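# Move the SOC bottle from fridge bin to bench

## Task

Check the lettering on the two bottles in the refrigerator bin. If one reads SOC, lift that one out and set it upright on the bench, keep the other standing inside the refrigerator, and close the refrigerator door. If neither reads SOC, leave both inside, close the door, then press the CALL key on the operator panel until it stays down. Never press CALL by mistake; that cannot be reversed.

## Robot and tools

ROBOT. Two six-joint arms, left_arm and right_arm, each on its own carriage of one floor track. left_rail carries left_arm and is always the carriage further toward +y; right_rail carries right_arm. Each arm base sits at x = 0, y = its carriage position_m, z = 0.04 m, facing +x. Joint order per arm: shoulder pan, shoulder lift, elbow, wrist 1, wrist 2, wrist 3. Each arm ends in a two-finger gripper whose fingers point along its +z and close along its y; the fingers can fold, so grasp parts near the fingertip quarter of the pads. A camera block sticks out about 10 cm toward the gripper's +x.

FRAME. One table-fixed scene frame, metres: table top z = 0, +z up, +x the direction the arms face, +y to their left. The track runs along y at x = 0 (y = 0 mid-track); the table edge is at x = 0.17. end_effector_position is the point between the closed pads.

execute_actions(actions, cameras). actions holds one action (or is empty to just look). An action may have: rows, a list of 1 to 15 rows, each lasting one control step (1/30 s); steps, 1 to 450, default 15, at least the row count; until, an early-exit condition; and left_rail / right_rail commands. Each row is 18 numbers in [-1, 1]: left_arm's 6 joint values, then its gripper position, force_limit, speed, then the same 9 for right_arm. Joint values are offsets from the Joint targets in force when the call began (every row counts from that same start, not from the previous row); scale 1.0 = 1.481 rad for pan and lift, 2.222 rad for elbow and the three wrists. Send 0 offsets to hold an arm. Stated joint ranges: pan and lift and wrists ±6.283 rad, elbow ±3.142 rad. Gripper numbers are absolute commands: position +1 fully open (140 mm), about -0.8 pads touch, -1 closes until blocked; force_limit -1 to +1 (about 14 to 58 N per pad on slow close); speed -1 to +1 (about 30 to 250 mm/s). Repeat the previous three numbers to leave a gripper unchanged. After the last row the arms keep heading to that row's target for the remaining steps.

RAILS. In an action, {"left_rail": {"position_m": m}} sends an absolute carriage location in metres along y (left_rail -0.8 to 1.5, right_rail -1.5 to 0.8); optional speed_m_s 0.01 to 1, acceleration_factor 0.1 to 1; {"stop": true} brakes it. Keep the carriages at least 0.78 m apart. After sending, wait with {"steps": n, "until": {"left_rail": {"position_status": ["!=", "moving"]}}}. Until also accepts {"all": {"status": "ended"}} or {"any": ...}; numbers need a comparison such as ">=".

move(target, speed, blend, stop_force, zero, blocking, cameras). target is one 18-number row or up to 15 rows, laid out as above, joint offsets all counted from the current Joint targets. speed in rad/s, 0.01 to 3.14, default 0.5, for the joint with the longest way. blend in rad rounds corners in a list. stop_force in N (4 to 120, one value for both arms) ends an arm's path on contact; use slow speeds with it. zero (default true) re-zeros the force reference first. blocking=false returns early; then call wait or stop before new rows or moves.

Other tools: wait(seconds 0 to 10); stop() brakes a running move; zoom_image(camera, region [x0, y0, x1, y1] pixels, at most 504 by 504); zero_wrist_force(arm); finished_scene(scene=1) ends for good.

CAMERAS. cam_high, cam_low, cam_bench_left, cam_bench_mid, cam_bench_right, cam_left_wrist, cam_right_wrist, all 672x504. Images return for an empty actions list or when named in cameras.

RESULTS. Joint positions and Joint targets list per arm the rail (m) then six joints (rad); velocities in m/s and rad/s. Joint torques skip the rail; positive means toward larger angle. Motor temperatures per joint; MOTOR HOT appears at 70 °C and at 85 °C the arm brakes for 30 to 60 s. Wrist force/torque are in the gripper's own axes. object_status: 0 moving, 1 blocked while opening, 2 blocked while closing (a grip), 3 reached target or pads met. position_measured is in counts (3 open, 230 pads together). The move line reports done, off_target, moving, held or fault. Messages: joint sent to its limit; joint command not followed (clearance check changed a command). Rail position_status: moving, done, contact_stop, time_out, stopped, stopped_with_arm, stopped_for_other_arm, stopped_for_other_carriage; position_answer taken or not_taken.

AVOID. Torque faults (limits in N m: pan and lift 300, elbow 136, wrists about 33) and force faults near 150 N stop the arm 10 s. Targets even slightly beyond a firm contact can fault a stiff arm. Any contact between the two arms, including one gripper closing on the other's fingers, may end the scene. Do not let anything fall or be placed off the table, onto the track or the metal strip. No hard hits, slams, drops, or releasing moving parts; avoid big leverage on the gripper. Light bottles tip easily. Let carriages arrive before precise arm moves.

Each tool is called after "Request:" in YAML: its name, and indented under it one key for each argument.

## Session

Request:
execute_actions:
  actions: []

Scene clock: 0.00 s.
left_arm: end_effector_position=(+0.3563, +1.2877, +0.5790) position_measured=3 object_status=3 end_effector_quat_wxyz=(+0.000, +0.000, +1.000, +0.000) | right_arm: end_effector_position=(+0.3563, -1.3027, +0.5790) position_measured=3 object_status=3 end_effector_quat_wxyz=(+0.000, +0.000, +1.000, +0.000)
Joint positions: left_arm=[1.209 -0.28 -2.157 1.821 -1.235 -1.571 -0.28] | right_arm=[-1.381 -0.28 -2.157 1.821 -1.235 -1.571 -0.28]
Joint velocities: within noise
Joint torques (N m): no reading
Motor temperatures (°C): left_arm=[43 30 33 40 44 39] | right_arm=[34 39 27 41 45 31]
Wrist force (N): no reading
Wrist torque (N m): no reading
Wrist force, peak (N): no reading
Joint targets: left_arm=[1.209 -0.280 -2.157 1.821 -1.235 -1.571 -0.280] | right_arm=[-1.381 -0.280 -2.157 1.821 -1.235 -1.571 -0.280]
Tool commands: left_gripper/position=+1.0 left_gripper/force_limit=+1.0 left_gripper/speed=+1.0 right_gripper/position=+1.0 right_gripper/force_limit=+1.0 right_gripper/speed=+1.0
left_rail: position_m=1.209 position_status=done
right_rail: position_m=-1.381 position_status=done

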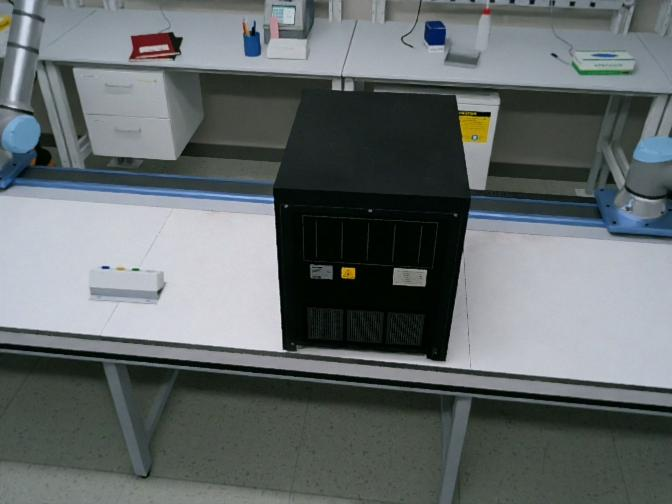

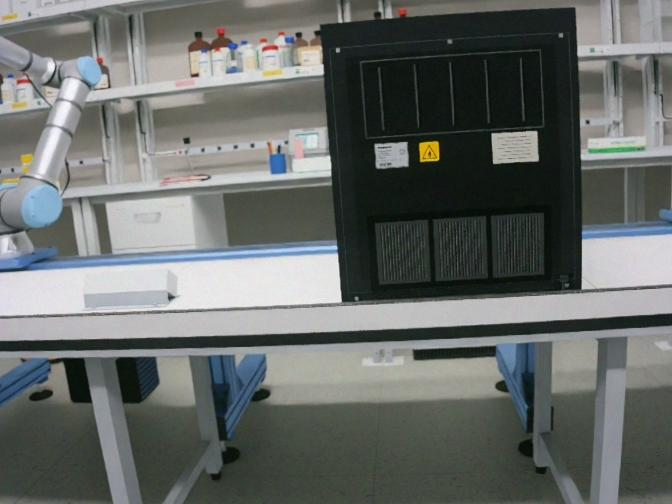

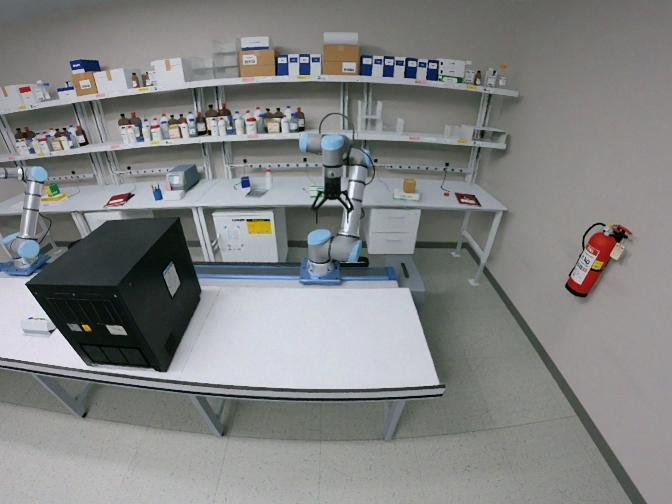

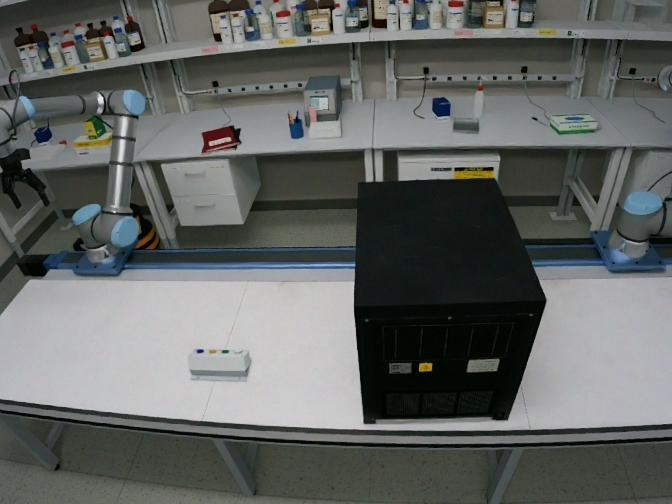

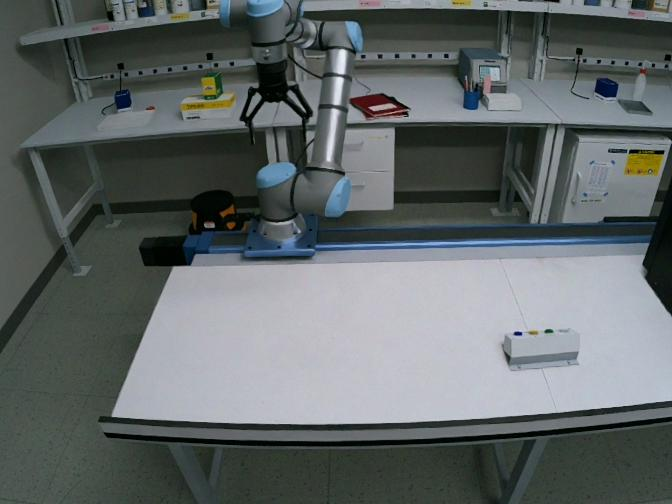

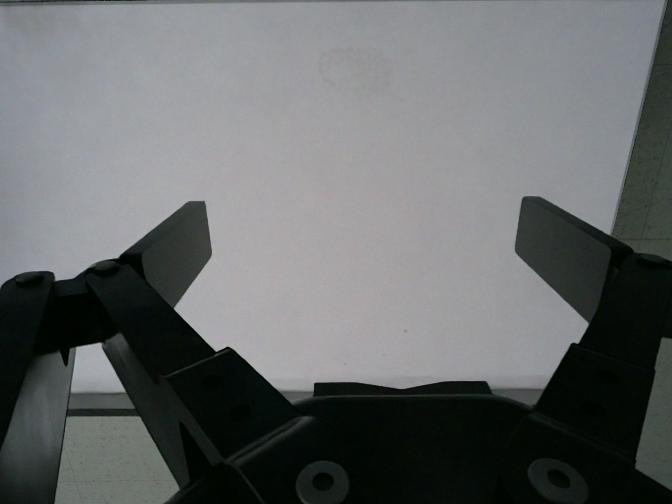

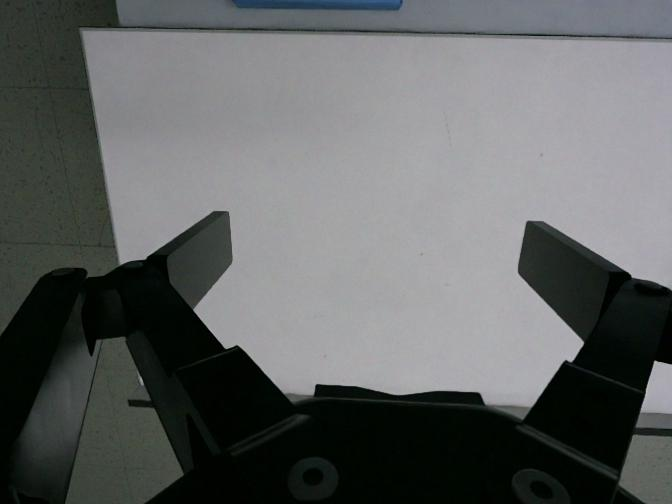

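Request:
move:
  target: [-0.817,0.163,0.031,0.214,0.2905,0.063,1,1,1,0,0,0,0,0,0,1,1,1]
  speed: 1.3

Request:
move:
  target: [-0.817,0.163,0.031,0.214,0.2905,0.063,1,1,1,0,0,0,0,0,0,1,1,1]
  speed: 1.3
  cameras: ["cam_left_wrist","cam_high"]

Scene clock: 51.90 s.
left_arm: end_effector_position=(+0.3984, +0.9837, +0.5349) position_measured=3 object_status=3 end_effector_quat_wxyz=(-0.036, +0.642, +0.608, +0.465) | right_arm: end_effector_position=(+0.3563, -1.3027, +0.5790) position_measured=3 object_status=3 end_effector_quat_wxyz=(+0.000, +0.000, +1.000, +0.000)
Joint positions: left_arm=[1.209 -1.49 -1.915 1.89 -0.76 -0.925 -0.141] | right_arm=[-1.381 -0.28 -2.157 1.821 -1.235 -1.571 -0.28]
Joint torques (N m): left_arm=[-11.37 -7.61 -37.19 0.55 5.59 1.89] | right_arm=[-4.44 4.53 -51.07 -4.45 -0.27 -0.29]
Wrist force (N): left_arm=[-0.7 1.4 0.4] | right_arm=[-0.3 -0.3 0.2]
Wrist torque (N m): left_arm=[0.34 0.30 -0.29] | right_arm=[-0.06 0.06 0.00]
Wrist force, peak (N): left_arm=[-2.4 0.3 -2.2] | right_arm=[0.3 -0.5 0.3]
Joint targets: left_arm=[1.209 -1.491 -1.915 1.890 -0.760 -0.925 -0.141] | right_arm=[-1.381 -0.280 -2.157 1.821 -1.235 -1.571 -0.280]
left_rail: position_m=1.209 position_status=done
right_rail: position_m=-1.381 position_status=done
move: done

Scene clock: 53.73 s.
left_arm: end_effector_position=(-0.1398, +0.5887, +0.5498) position_measured=3 object_status=3 end_effector_quat_wxyz=(+0.292, +0.644, -0.291, +0.644) | right_arm: end_effector_position=(+0.3563, -1.3027, +0.5790) position_measured=3 object_status=3 end_effector_quat_wxyz=(+0.000, +0.000, +1.000, +0.000)
Joint positions: left_arm=[1.209 -2.701 -1.674 1.959 -0.284 -0.28 -0.001] | right_arm=[-1.381 -0.28 -2.157 1.821 -1.235 -1.571 -0.28]
Joint torques (N m): left_arm=[-9.66 -22.93 -32.06 2.78 3.81 2.17] | right_arm=[-4.92 3.39 -49.83 -4.43 -0.13 -0.26]
Wrist force (N): left_arm=[-0.2 0.7 0.5] | right_arm=[0.0 -0.1 0.3]
Wrist torque (N m): left_arm=[0.25 0.34 -0.45] | right_arm=[-0.03 -0.01 0.00]
Wrist force, peak (N): left_arm=[-1.7 3.8 -4.4] | right_arm=[0.2 0.2 0.5]
Joint targets: left_arm=[1.209 -2.701 -1.674 1.959 -0.284 -0.280 -0.001] | right_arm=[-1.381 -0.280 -2.157 1.821 -1.235 -1.571 -0.280]
left_rail: position_m=1.209 position_status=done
right_rail: position_m=-1.381 position_status=done
move: done
camera_calibration:
cam_left_wrist: T_world_to_cam=[[-0.749062, -0.662168, -0.0209649, 0.309821], [-0.239103, 0.299722, -0.923578, 0.284336], [0.617847, -0.686805, -0.382837, 0.885094], [0, 0, 0, 1]] pos_world=[-0.246791, 0.727818, 0.607948]
Images, in order (width x height): cam_high 672x504, cam_left_wrist 672x504.

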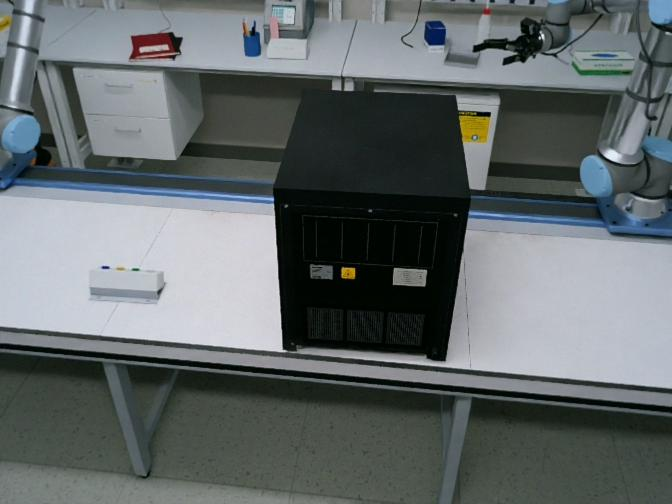

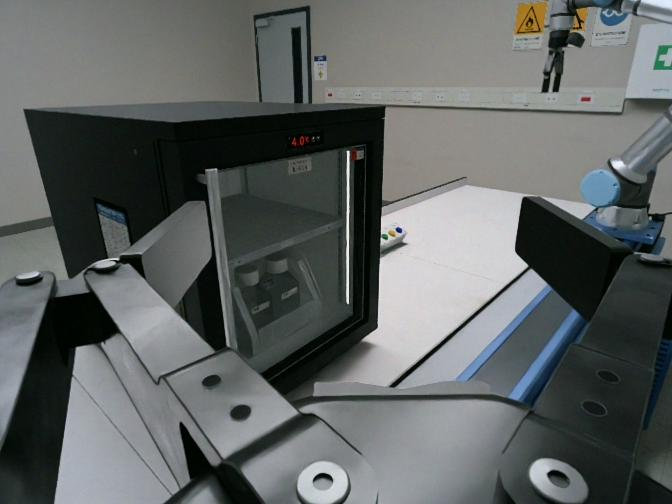

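Request:
zoom_image:
  camera: "cam_left_wrist"
  region: [150, 100, 400, 380]

Request:
zoom_image:
  camera: "cam_left_wrist"
  region: [220, 240, 340, 350]

Scaled by 1.800 from the camera's 672x504 image, which has a finer 960x720 frame.

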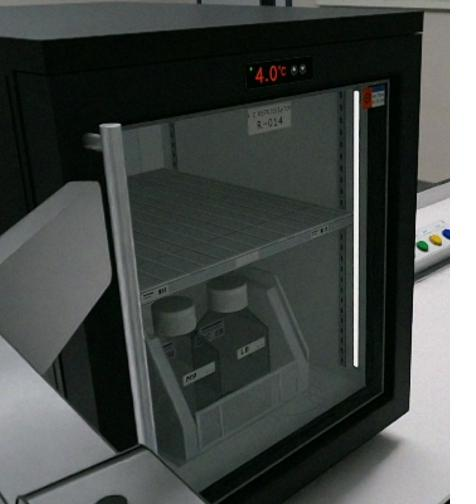

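Scaled by 4.200 from the camera's 672x504 image, which has a finer 960x720 frame.

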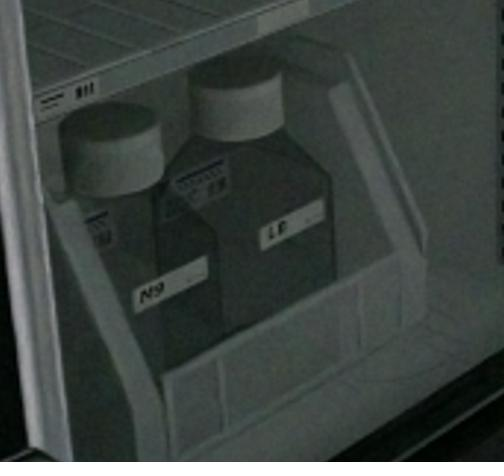

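Request:
execute_actions:
  actions:
    - {"left_rail":{"position_m":1.1},"rows":[[0.2026,0,0,0,-0.0225,0,1,1,1,0,0,0,0,0,0,1,1,1]],"steps":60,"until":{"left_rail":{"position_status":["!=","moving"]}}}
  cameras: ["cam_left_wrist"]

Request:
zoom_image:
  camera: "cam_left_wrist"
  region: [230, 170, 430, 320]

Scene clock: 67.83 s.
left_arm: end_effector_position=(+0.0580, +0.4806, +0.5498) position_measured=3 object_status=3 end_effector_quat_wxyz=(+0.175, +0.685, -0.175, +0.685) | right_arm: end_effector_position=(+0.3563, -1.3027, +0.5790) position_measured=3 object_status=3 end_effector_quat_wxyz=(+0.000, +0.000, +1.000, +0.000)
Joint positions: left_arm=[1.1 -2.401 -1.674 1.959 -0.284 -0.33 -0.001] | right_arm=[-1.381 -0.28 -2.157 1.821 -1.235 -1.571 -0.28]
Joint torques (N m): left_arm=[11.39 -35.43 -47.88 -1.05 -3.15 1.68] | right_arm=[-3.78 5.68 -50.32 -4.31 0.06 -0.31]
Wrist force (N): left_arm=[-0.7 0.8 0.4] | right_arm=[0.2 -0.1 0.3]
Wrist torque (N m): left_arm=[0.26 0.43 -0.44] | right_arm=[-0.03 -0.05 0.00]
Wrist force, peak (N): left_arm=[-1.2 2.5 -12.7] | right_arm=[0.2 -0.2 0.7]
Joint targets: left_arm=[1.100 -2.401 -1.674 1.959 -0.284 -0.330 -0.001] | right_arm=[-1.381 -0.280 -2.157 1.821 -1.235 -1.571 -0.280]
left_rail: position_m=1.100 position_status=done
right_rail: position_m=-1.381 position_status=done
camera_calibration:
cam_left_wrist: T_world_to_cam=[[-0.477191, -0.878542, -0.0212655, 0.474826], [-0.327017, 0.19998, -0.923617, 0.417114], [0.815689, -0.433787, -0.382727, 0.555479], [0, 0, 0, 1]] pos_world=[-0.0901119, 0.574701, 0.607948]
Images, in order (width x height): cam_left_wrist 672x504.

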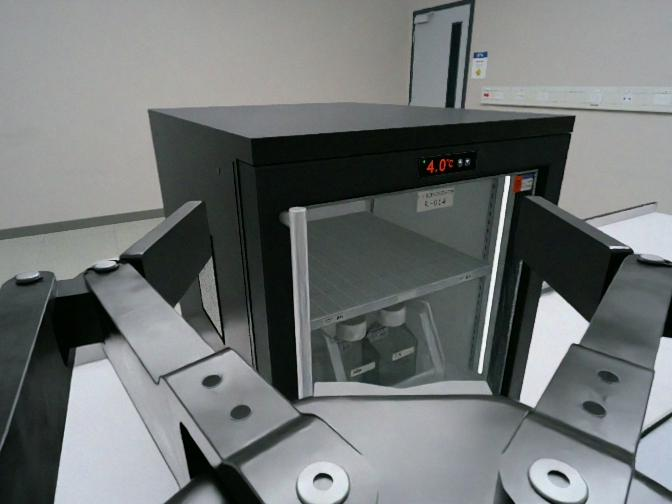

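Scaled by 2.520 from the camera's 672x504 image, which has a finer 960x720 frame.

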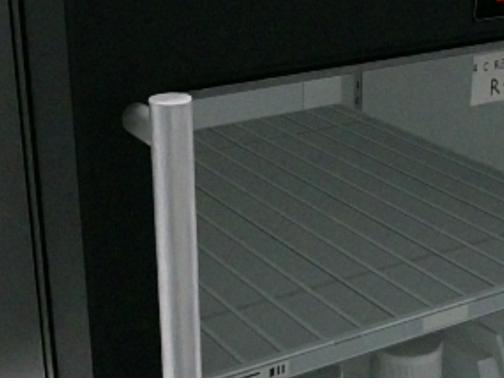

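Request:
zoom_image:
  camera: "cam_left_wrist"
  region: [315, 295, 455, 390]

Request:
zoom_image:
  camera: "cam_left_wrist"
  region: [330, 330, 430, 390]

Scaled by 3.600 from the camera's 672x504 image, which has a finer 960x720 frame.

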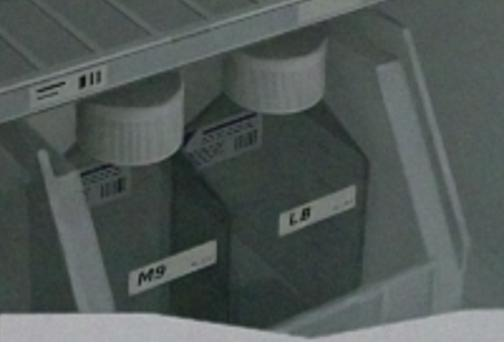

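Scaled by 5.040 from the camera's 672x504 image, which has a finer 960x720 frame.

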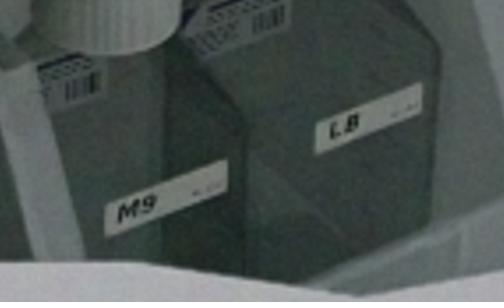

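Request:
zoom_image:
  camera: "cam_left_wrist"
  region: [140, 100, 320, 250]

Request:
zoom_image:
  camera: "cam_left_wrist"
  region: [200, 300, 320, 410]

Request:
execute_actions:
  actions: []
  cameras: ["cam_bench_right","cam_bench_mid","cam_high"]

Request:
zoom_image:
  camera: "cam_bench_right"
  region: [490, 310, 600, 390]

Request:
zoom_image:
  camera: "cam_bench_mid"
  region: [170, 330, 270, 400]

Scaled by 2.800 from the camera's 672x504 image, which has a finer 960x720 frame.

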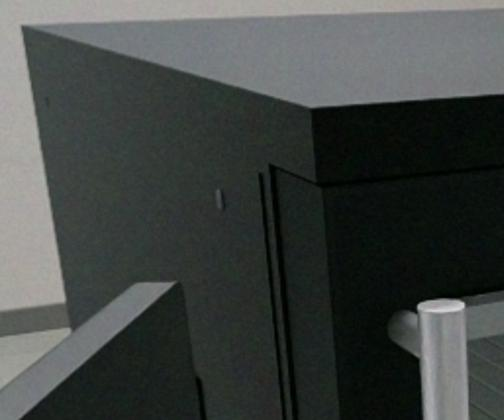

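Scaled by 4.200 from the camera's 672x504 image, which has a finer 960x720 frame.

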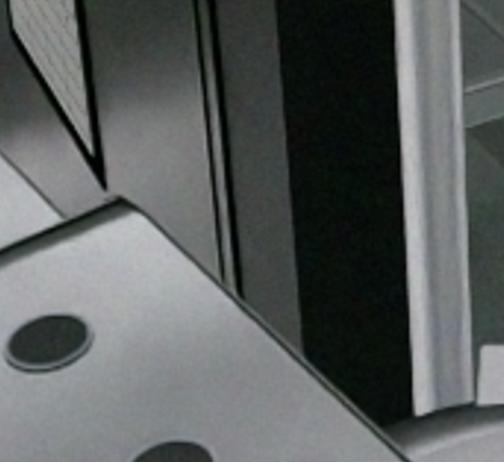

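Scene clock: 74.63 s.
left_arm: end_effector_position=(+0.0582, +0.4806, +0.5498) position_measured=3 object_status=3 end_effector_quat_wxyz=(+0.175, +0.685, -0.175, +0.685) | right_arm: end_effector_position=(+0.3563, -1.3027, +0.5790) position_measured=3 object_status=3 end_effector_quat_wxyz=(+0.000, +0.000, +1.000, +0.000)
Joint positions: left_arm=[1.1 -2.401 -1.674 1.959 -0.284 -0.33 -0.001] | right_arm=[-1.381 -0.28 -2.157 1.821 -1.235 -1.571 -0.28]
Joint velocities: within noise
Joint torques (N m): left_arm=[9.76 -44.91 -61.16 -0.96 -2.73 0.44] | right_arm=[-4.23 2.35 -50.03 -4.27 -0.24 -0.13]
Motor temperatures (°C): left_arm=[43 29 33 40 43 39] | right_arm=[33 39 27 41 45 30]
Wrist force (N): left_arm=[-0.3 0.8 0.5] | right_arm=[0.0 -0.2 0.0]
Wrist torque (N m): left_arm=[0.27 0.35 -0.44] | right_arm=[-0.04 0.01 0.00]
Wrist force, peak (N): left_arm=[-0.8 1.2 0.5] | right_arm=[0.6 -0.1 0.3]
Joint targets: left_arm=[1.100 -2.401 -1.674 1.959 -0.284 -0.330 -0.001] | right_arm=[-1.381 -0.280 -2.157 1.821 -1.235 -1.571 -0.280]
Tool commands: left_gripper/position=+1.0 left_gripper/force_limit=+1.0 left_gripper/speed=+1.0 right_gripper/position=+1.0 right_gripper/force_limit=+1.0 right_gripper/speed=+1.0
left_rail: position_m=1.100 position_status=done
right_rail: position_m=-1.381 position_status=done
Images, in order (width x height): cam_high 672x504, cam_bench_mid 672x504, cam_bench_right 672x504.

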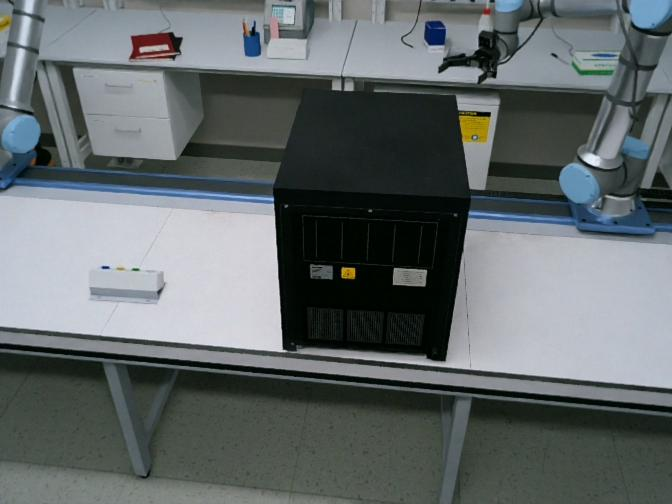

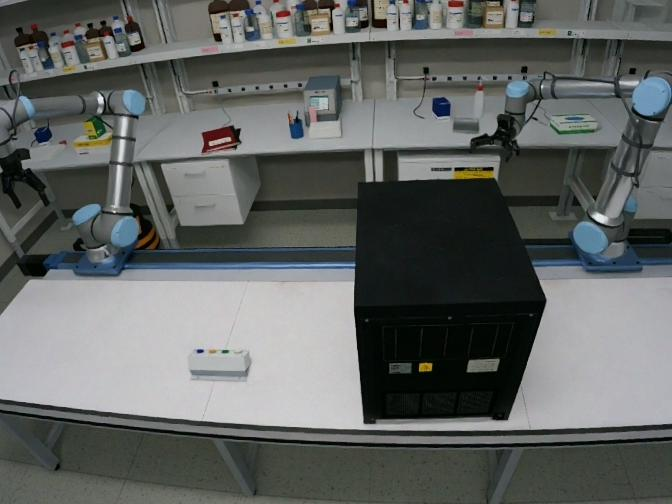

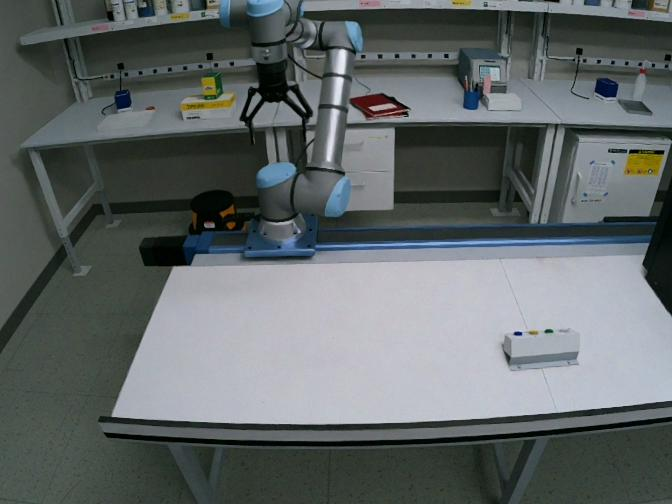

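Scaled by 4.582 from the camera's 672x504 image, which has a finer 960x720 frame.

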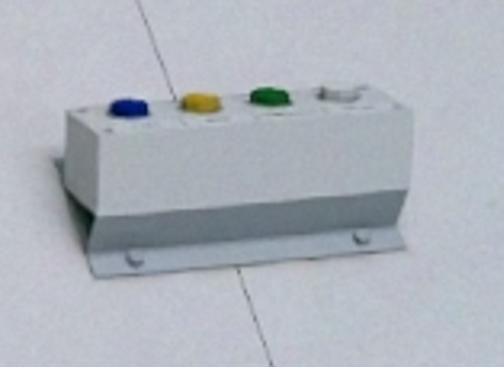

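Scaled by 5.040 from the camera's 672x504 image, which has a finer 960x720 frame.

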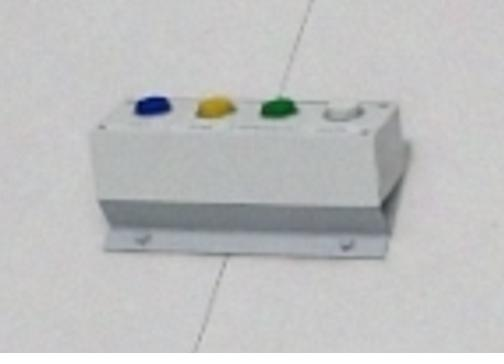

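Request:
execute_actions:
  actions:
    - {"right_rail":{"position_m":-0.70},"rows":[[0,0,0,0,0,0,1,1,1,0.189,0.304,0.1152,-0.3177,0,0.126,1,1,1]],"steps":90,"until":{"right_rail":{"position_status":["!=","moving"]}}}
  cameras: ["cam_right_wrist"]

Scene clock: 89.13 s.
left_arm: end_effector_position=(+0.0582, +0.4806, +0.5498) position_measured=3 object_status=3 end_effector_quat_wxyz=(+0.175, +0.685, -0.175, +0.685) | right_arm: end_effector_position=(+0.5698, -0.5262, +0.2803) position_measured=3 object_status=3 end_effector_quat_wxyz=(+0.000, +0.000, +1.000, +0.000)
Joint positions: left_arm=[1.1 -2.401 -1.674 1.959 -0.284 -0.33 -0.001] | right_arm=[-0.7 -0.001 -1.706 2.077 -1.941 -1.571 -0.001]
Joint torques (N m): left_arm=[10.43 -44.65 -59.87 -1.24 -2.94 -0.62] | right_arm=[4.6 -24.6 -36.89 -7.57 1.45 3.26]
Wrist force (N): left_arm=[-0.3 0.8 0.1] | right_arm=[0.6 -0.8 0.8]
Wrist torque (N m): left_arm=[0.28 0.34 -0.45] | right_arm=[-0.19 -0.15 -0.14]
Wrist force, peak (N): left_arm=[-1.0 1.4 0.4] | right_arm=[16.3 -11.3 -22.7]
Joint targets: left_arm=[1.100 -2.401 -1.674 1.959 -0.284 -0.330 -0.001] | right_arm=[-0.700 -0.001 -1.706 2.077 -1.941 -1.571 -0.001]
left_rail: position_m=1.100 position_status=done
right_rail: position_m=-0.700 position_status=done
camera_calibration:
cam_right_wrist: T_world_to_cam=[[-0.0274912, 0.996971, -0.0727547, 0.582907], [0.933382, 0.0516548, 0.355147, -0.608175], [0.35783, -0.0581445, -0.931975, 0.207179], [0, 0, 0, 1]] pos_world=[0.509549, -0.53768, 0.451487]
Images, in order (width x height): cam_right_wrist 672x504.

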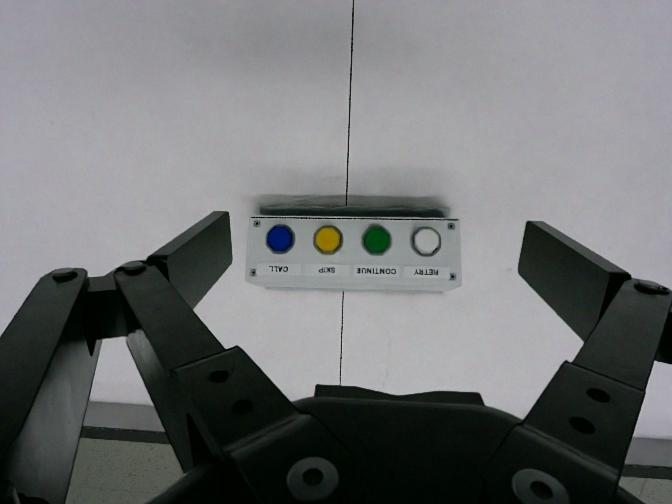

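Request:
execute_actions:
  actions:
    - {"right_rail":{"position_m":-0.794},"rows":[[0,0,0,0,0,0,1,1,1,0,0,0,0,0,0,-1,-1,0]],"steps":60,"until":{"right_rail":{"position_status":["!=","moving"]}}}

Request:
move:
  target: [0,0,0,0,0,0,1,1,1,0,0.1737,0.0171,-0.1332,0,0,-1,-1,0]
  speed: 0.4
  cameras: ["cam_right_wrist","cam_bench_right"]

Scene clock: 105.60 s.
left_arm: end_effector_position=(+0.0582, +0.4806, +0.5498) position_measured=3 object_status=3 end_effector_quat_wxyz=(+0.175, +0.685, -0.175, +0.685) | right_arm: end_effector_position=(+0.5698, -0.6201, +0.2803) position_measured=233 object_status=3 end_effector_quat_wxyz=(+0.000, +0.000, +1.000, +0.000)
Joint positions: left_arm=[1.1 -2.401 -1.674 1.959 -0.284 -0.33 -0.001] | right_arm=[-0.794 -0.001 -1.706 2.077 -1.941 -1.571 -0.001]
Joint torques (N m): left_arm=[10.49 -45.76 -59.96 -1.01 -2.69 -0.6] | right_arm=[-1.38 -28.96 -35.32 -7.56 1 3.34]
Wrist force (N): left_arm=[-0.5 0.5 0.5] | right_arm=[0.2 -0.5 0.6]
Wrist torque (N m): left_arm=[0.21 0.39 -0.44] | right_arm=[-0.13 -0.06 -0.14]
Wrist force, peak (N): left_arm=[-0.9 1.4 0.3] | right_arm=[0.1 -3.9 0.8]
Joint targets: left_arm=[1.100 -2.401 -1.674 1.959 -0.284 -0.330 -0.001] | right_arm=[-0.794 -0.001 -1.706 2.077 -1.941 -1.571 -0.001]
left_rail: position_m=1.100 position_status=done
right_rail: position_m=-0.794 position_status=done

Scene clock: 106.97 s.
left_arm: end_effector_position=(+0.0582, +0.4806, +0.5498) position_measured=3 object_status=3 end_effector_quat_wxyz=(+0.175, +0.685, -0.175, +0.685) | right_arm: end_effector_position=(+0.6439, -0.6202, +0.1355) position_measured=233 object_status=3 end_effector_quat_wxyz=(+0.000, +0.000, +1.000, +0.000)
Joint positions: left_arm=[1.1 -2.401 -1.674 1.959 -0.284 -0.33 -0.001] | right_arm=[-0.794 -0.001 -1.449 2.115 -2.237 -1.571 -0.001]
Joint torques (N m): left_arm=[10.15 -45.74 -60.09 -0.94 -2.62 -0.44] | right_arm=[-9.71 -43.57 -26.57 -8.25 0.52 3.89]
Wrist force (N): left_arm=[-0.2 0.9 0.1] | right_arm=[0.3 -0.8 0.8]
Wrist torque (N m): left_arm=[0.30 0.33 -0.44] | right_arm=[-0.19 -0.09 -0.13]
Wrist force, peak (N): left_arm=[-0.9 1.2 0.0] | right_arm=[-0.3 -0.5 2.9]
Joint targets: left_arm=[1.100 -2.401 -1.674 1.959 -0.284 -0.330 -0.001] | right_arm=[-0.794 -0.001 -1.449 2.115 -2.237 -1.571 -0.001]
left_rail: position_m=1.100 position_status=done
right_rail: position_m=-0.794 position_status=done
move: done
camera_calibration:
cam_right_wrist: T_world_to_cam=[[-0.027435, 0.996971, -0.0727776, 0.668096], [0.933112, 0.0516549, 0.355858, -0.621024], [0.358539, -0.0581467, -0.931702, 0.0397846], [0, 0, 0, 1]] pos_world=[0.58355, -0.63168, 0.306686]
Images, in order (width x height): cam_bench_right 672x504, cam_right_wrist 672x504.

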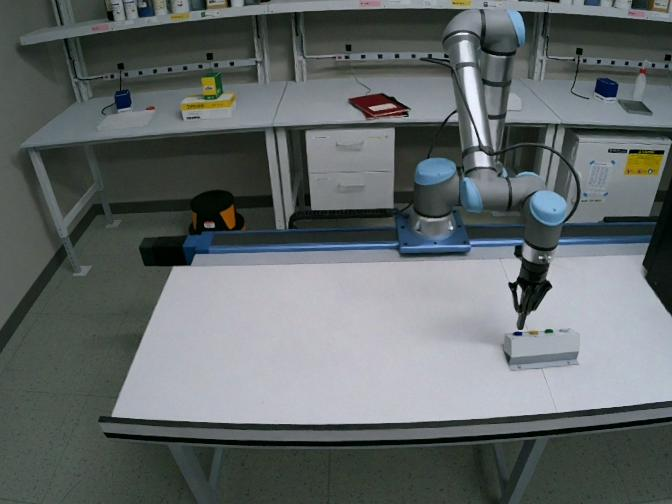

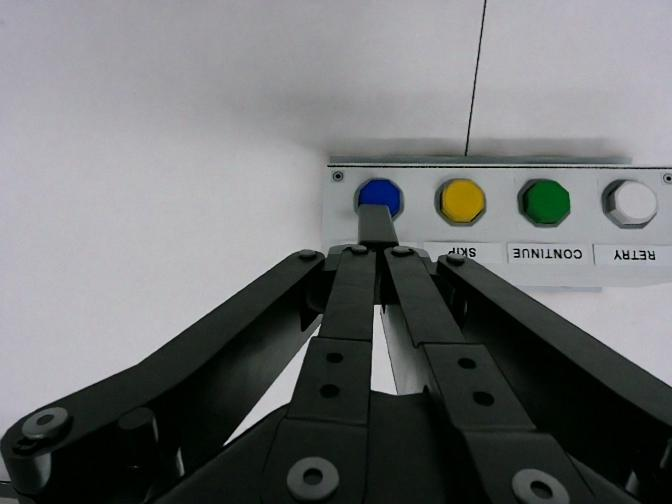

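Request:
move:
  target: [0,0,0,0,0,0,1,1,1,0,0.0373,0.0223,-0.0472,0,0,-1,-1,0]
  speed: 0.03
  stop_force: 30
  cameras: ["cam_right_wrist"]

Scene clock: 119.57 s.
left_arm: end_effector_position=(+0.0582, +0.4806, +0.5498) position_measured=3 object_status=3 end_effector_quat_wxyz=(+0.175, +0.685, -0.175, +0.685) | right_arm: end_effector_position=(+0.6413, -0.6202, +0.1066) position_measured=233 object_status=3 end_effector_quat_wxyz=(+0.000, +0.000, +1.000, +0.000)
Joint positions: left_arm=[1.1 -2.401 -1.674 1.959 -0.284 -0.33 -0.001] | right_arm=[-0.794 -0.001 -1.418 2.143 -2.297 -1.571 -0.001]
Joint torques (N m): left_arm=[9.14 -44.8 -58.9 -1.33 -2.39 -0.62] | right_arm=[-13.69 -44.86 -39.04 0.43 0.38 3.56]
Wrist force (N): left_arm=[-0.7 1.1 0.6] | right_arm=[2.8 -2.0 -28.9]
Wrist torque (N m): left_arm=[0.34 0.44 -0.44] | right_arm=[-0.43 -0.17 -0.13]
Wrist force, peak (N): left_arm=[-1.0 1.1 0.8] | right_arm=[10.4 -2.3 -50.4]
Joint targets: left_arm=[1.100 -2.401 -1.674 1.959 -0.284 -0.330 -0.001] | right_arm=[-0.794 -0.001 -1.418 2.143 -2.297 -1.571 -0.001]
left_rail: position_m=1.100 position_status=done
right_rail: position_m=-0.794 position_status=done
move: contact (right_arm); right_arm: the wrist 1 is farthest, 0.045 rad from its target
camera_calibration:
cam_right_wrist: T_world_to_cam=[[-0.0274218, 0.996971, -0.0727794, 0.665915], [0.933044, 0.0516541, 0.356034, -0.608324], [0.358715, -0.0581434, -0.931635, 0.0136718], [0, 0, 0, 1]] pos_world=[0.58095, -0.63168, 0.277786]
Images, in order (width x height): cam_right_wrist 672x504.

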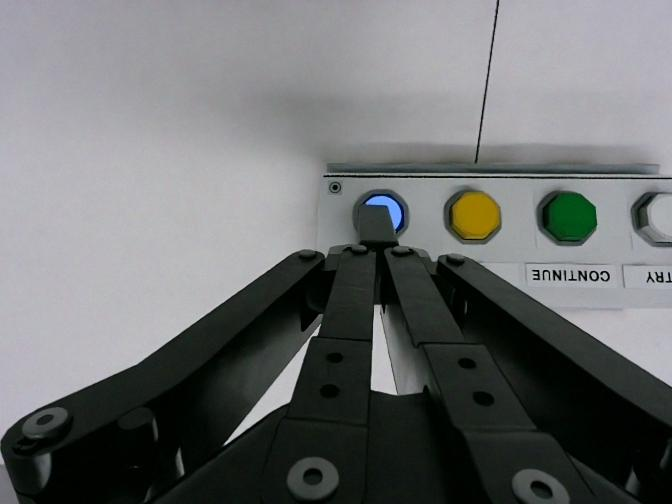

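Request:
move:
  target: [0,0,0,0,0,0,1,1,1,0,-0.0209,-0.0126,0.027,0,0,-1,-1,0]
  speed: 0.1
  cameras: ["cam_right_wrist"]

Request:
zoom_image:
  camera: "cam_right_wrist"
  region: [320, 140, 520, 290]

Scene clock: 123.87 s.
left_arm: end_effector_position=(+0.0582, +0.4806, +0.5498) position_measured=3 object_status=3 end_effector_quat_wxyz=(+0.175, +0.685, -0.175, +0.685) | right_arm: end_effector_position=(+0.6437, -0.6202, +0.1348) position_measured=233 object_status=3 end_effector_quat_wxyz=(+0.000, +0.000, +1.000, +0.000)
Joint positions: left_arm=[1.1 -2.401 -1.674 1.959 -0.284 -0.33 -0.001] | right_arm=[-0.794 -0.001 -1.449 2.115 -2.237 -1.571 -0.001]
Joint torques (N m): left_arm=[10.28 -44.34 -59.98 -1.11 -2.22 -0.49] | right_arm=[-12.14 -59.07 -55.77 -1.11 0.2 3.26]
Wrist force (N): left_arm=[-0.4 1.0 0.1] | right_arm=[0.1 -1.4 0.9]
Wrist torque (N m): left_arm=[0.32 0.36 -0.44] | right_arm=[-0.31 -0.03 -0.13]
Wrist force, peak (N): left_arm=[-0.9 1.2 0.8] | right_arm=[2.8 -1.6 -29.2]
Joint targets: left_arm=[1.100 -2.401 -1.674 1.959 -0.284 -0.330 -0.001] | right_arm=[-0.794 -0.001 -1.449 2.115 -2.237 -1.571 -0.001]
left_rail: position_m=1.100 position_status=done
right_rail: position_m=-0.794 position_status=done
move: done
camera_calibration:
cam_right_wrist: T_world_to_cam=[[-0.0274986, 0.996971, -0.072754, 0.668082], [0.933416, 0.051656, 0.355059, -0.620743], [0.357742, -0.0581461, -0.932008, 0.039786], [0, 0, 0, 1]] pos_world=[0.583549, -0.63168, 0.306087]
Images, in order (width x height): cam_right_wrist 672x504.

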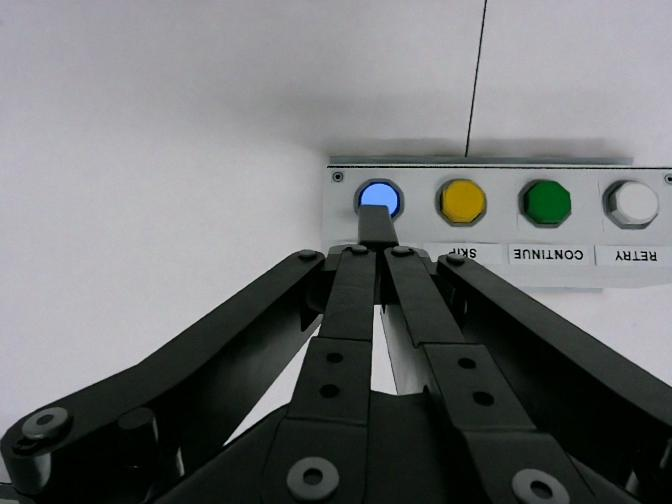

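Scaled by 2.520 from the camera's 672x504 image, which has a finer 960x720 frame.

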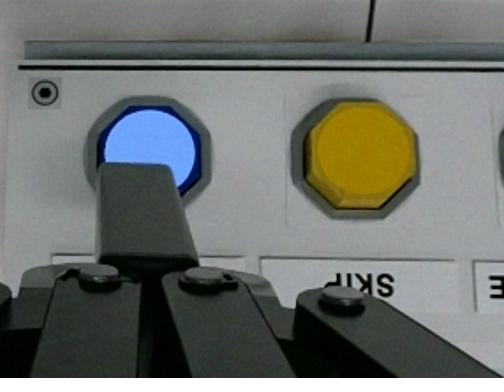

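Request:
finished_scene:

The scene is finished: the task was done.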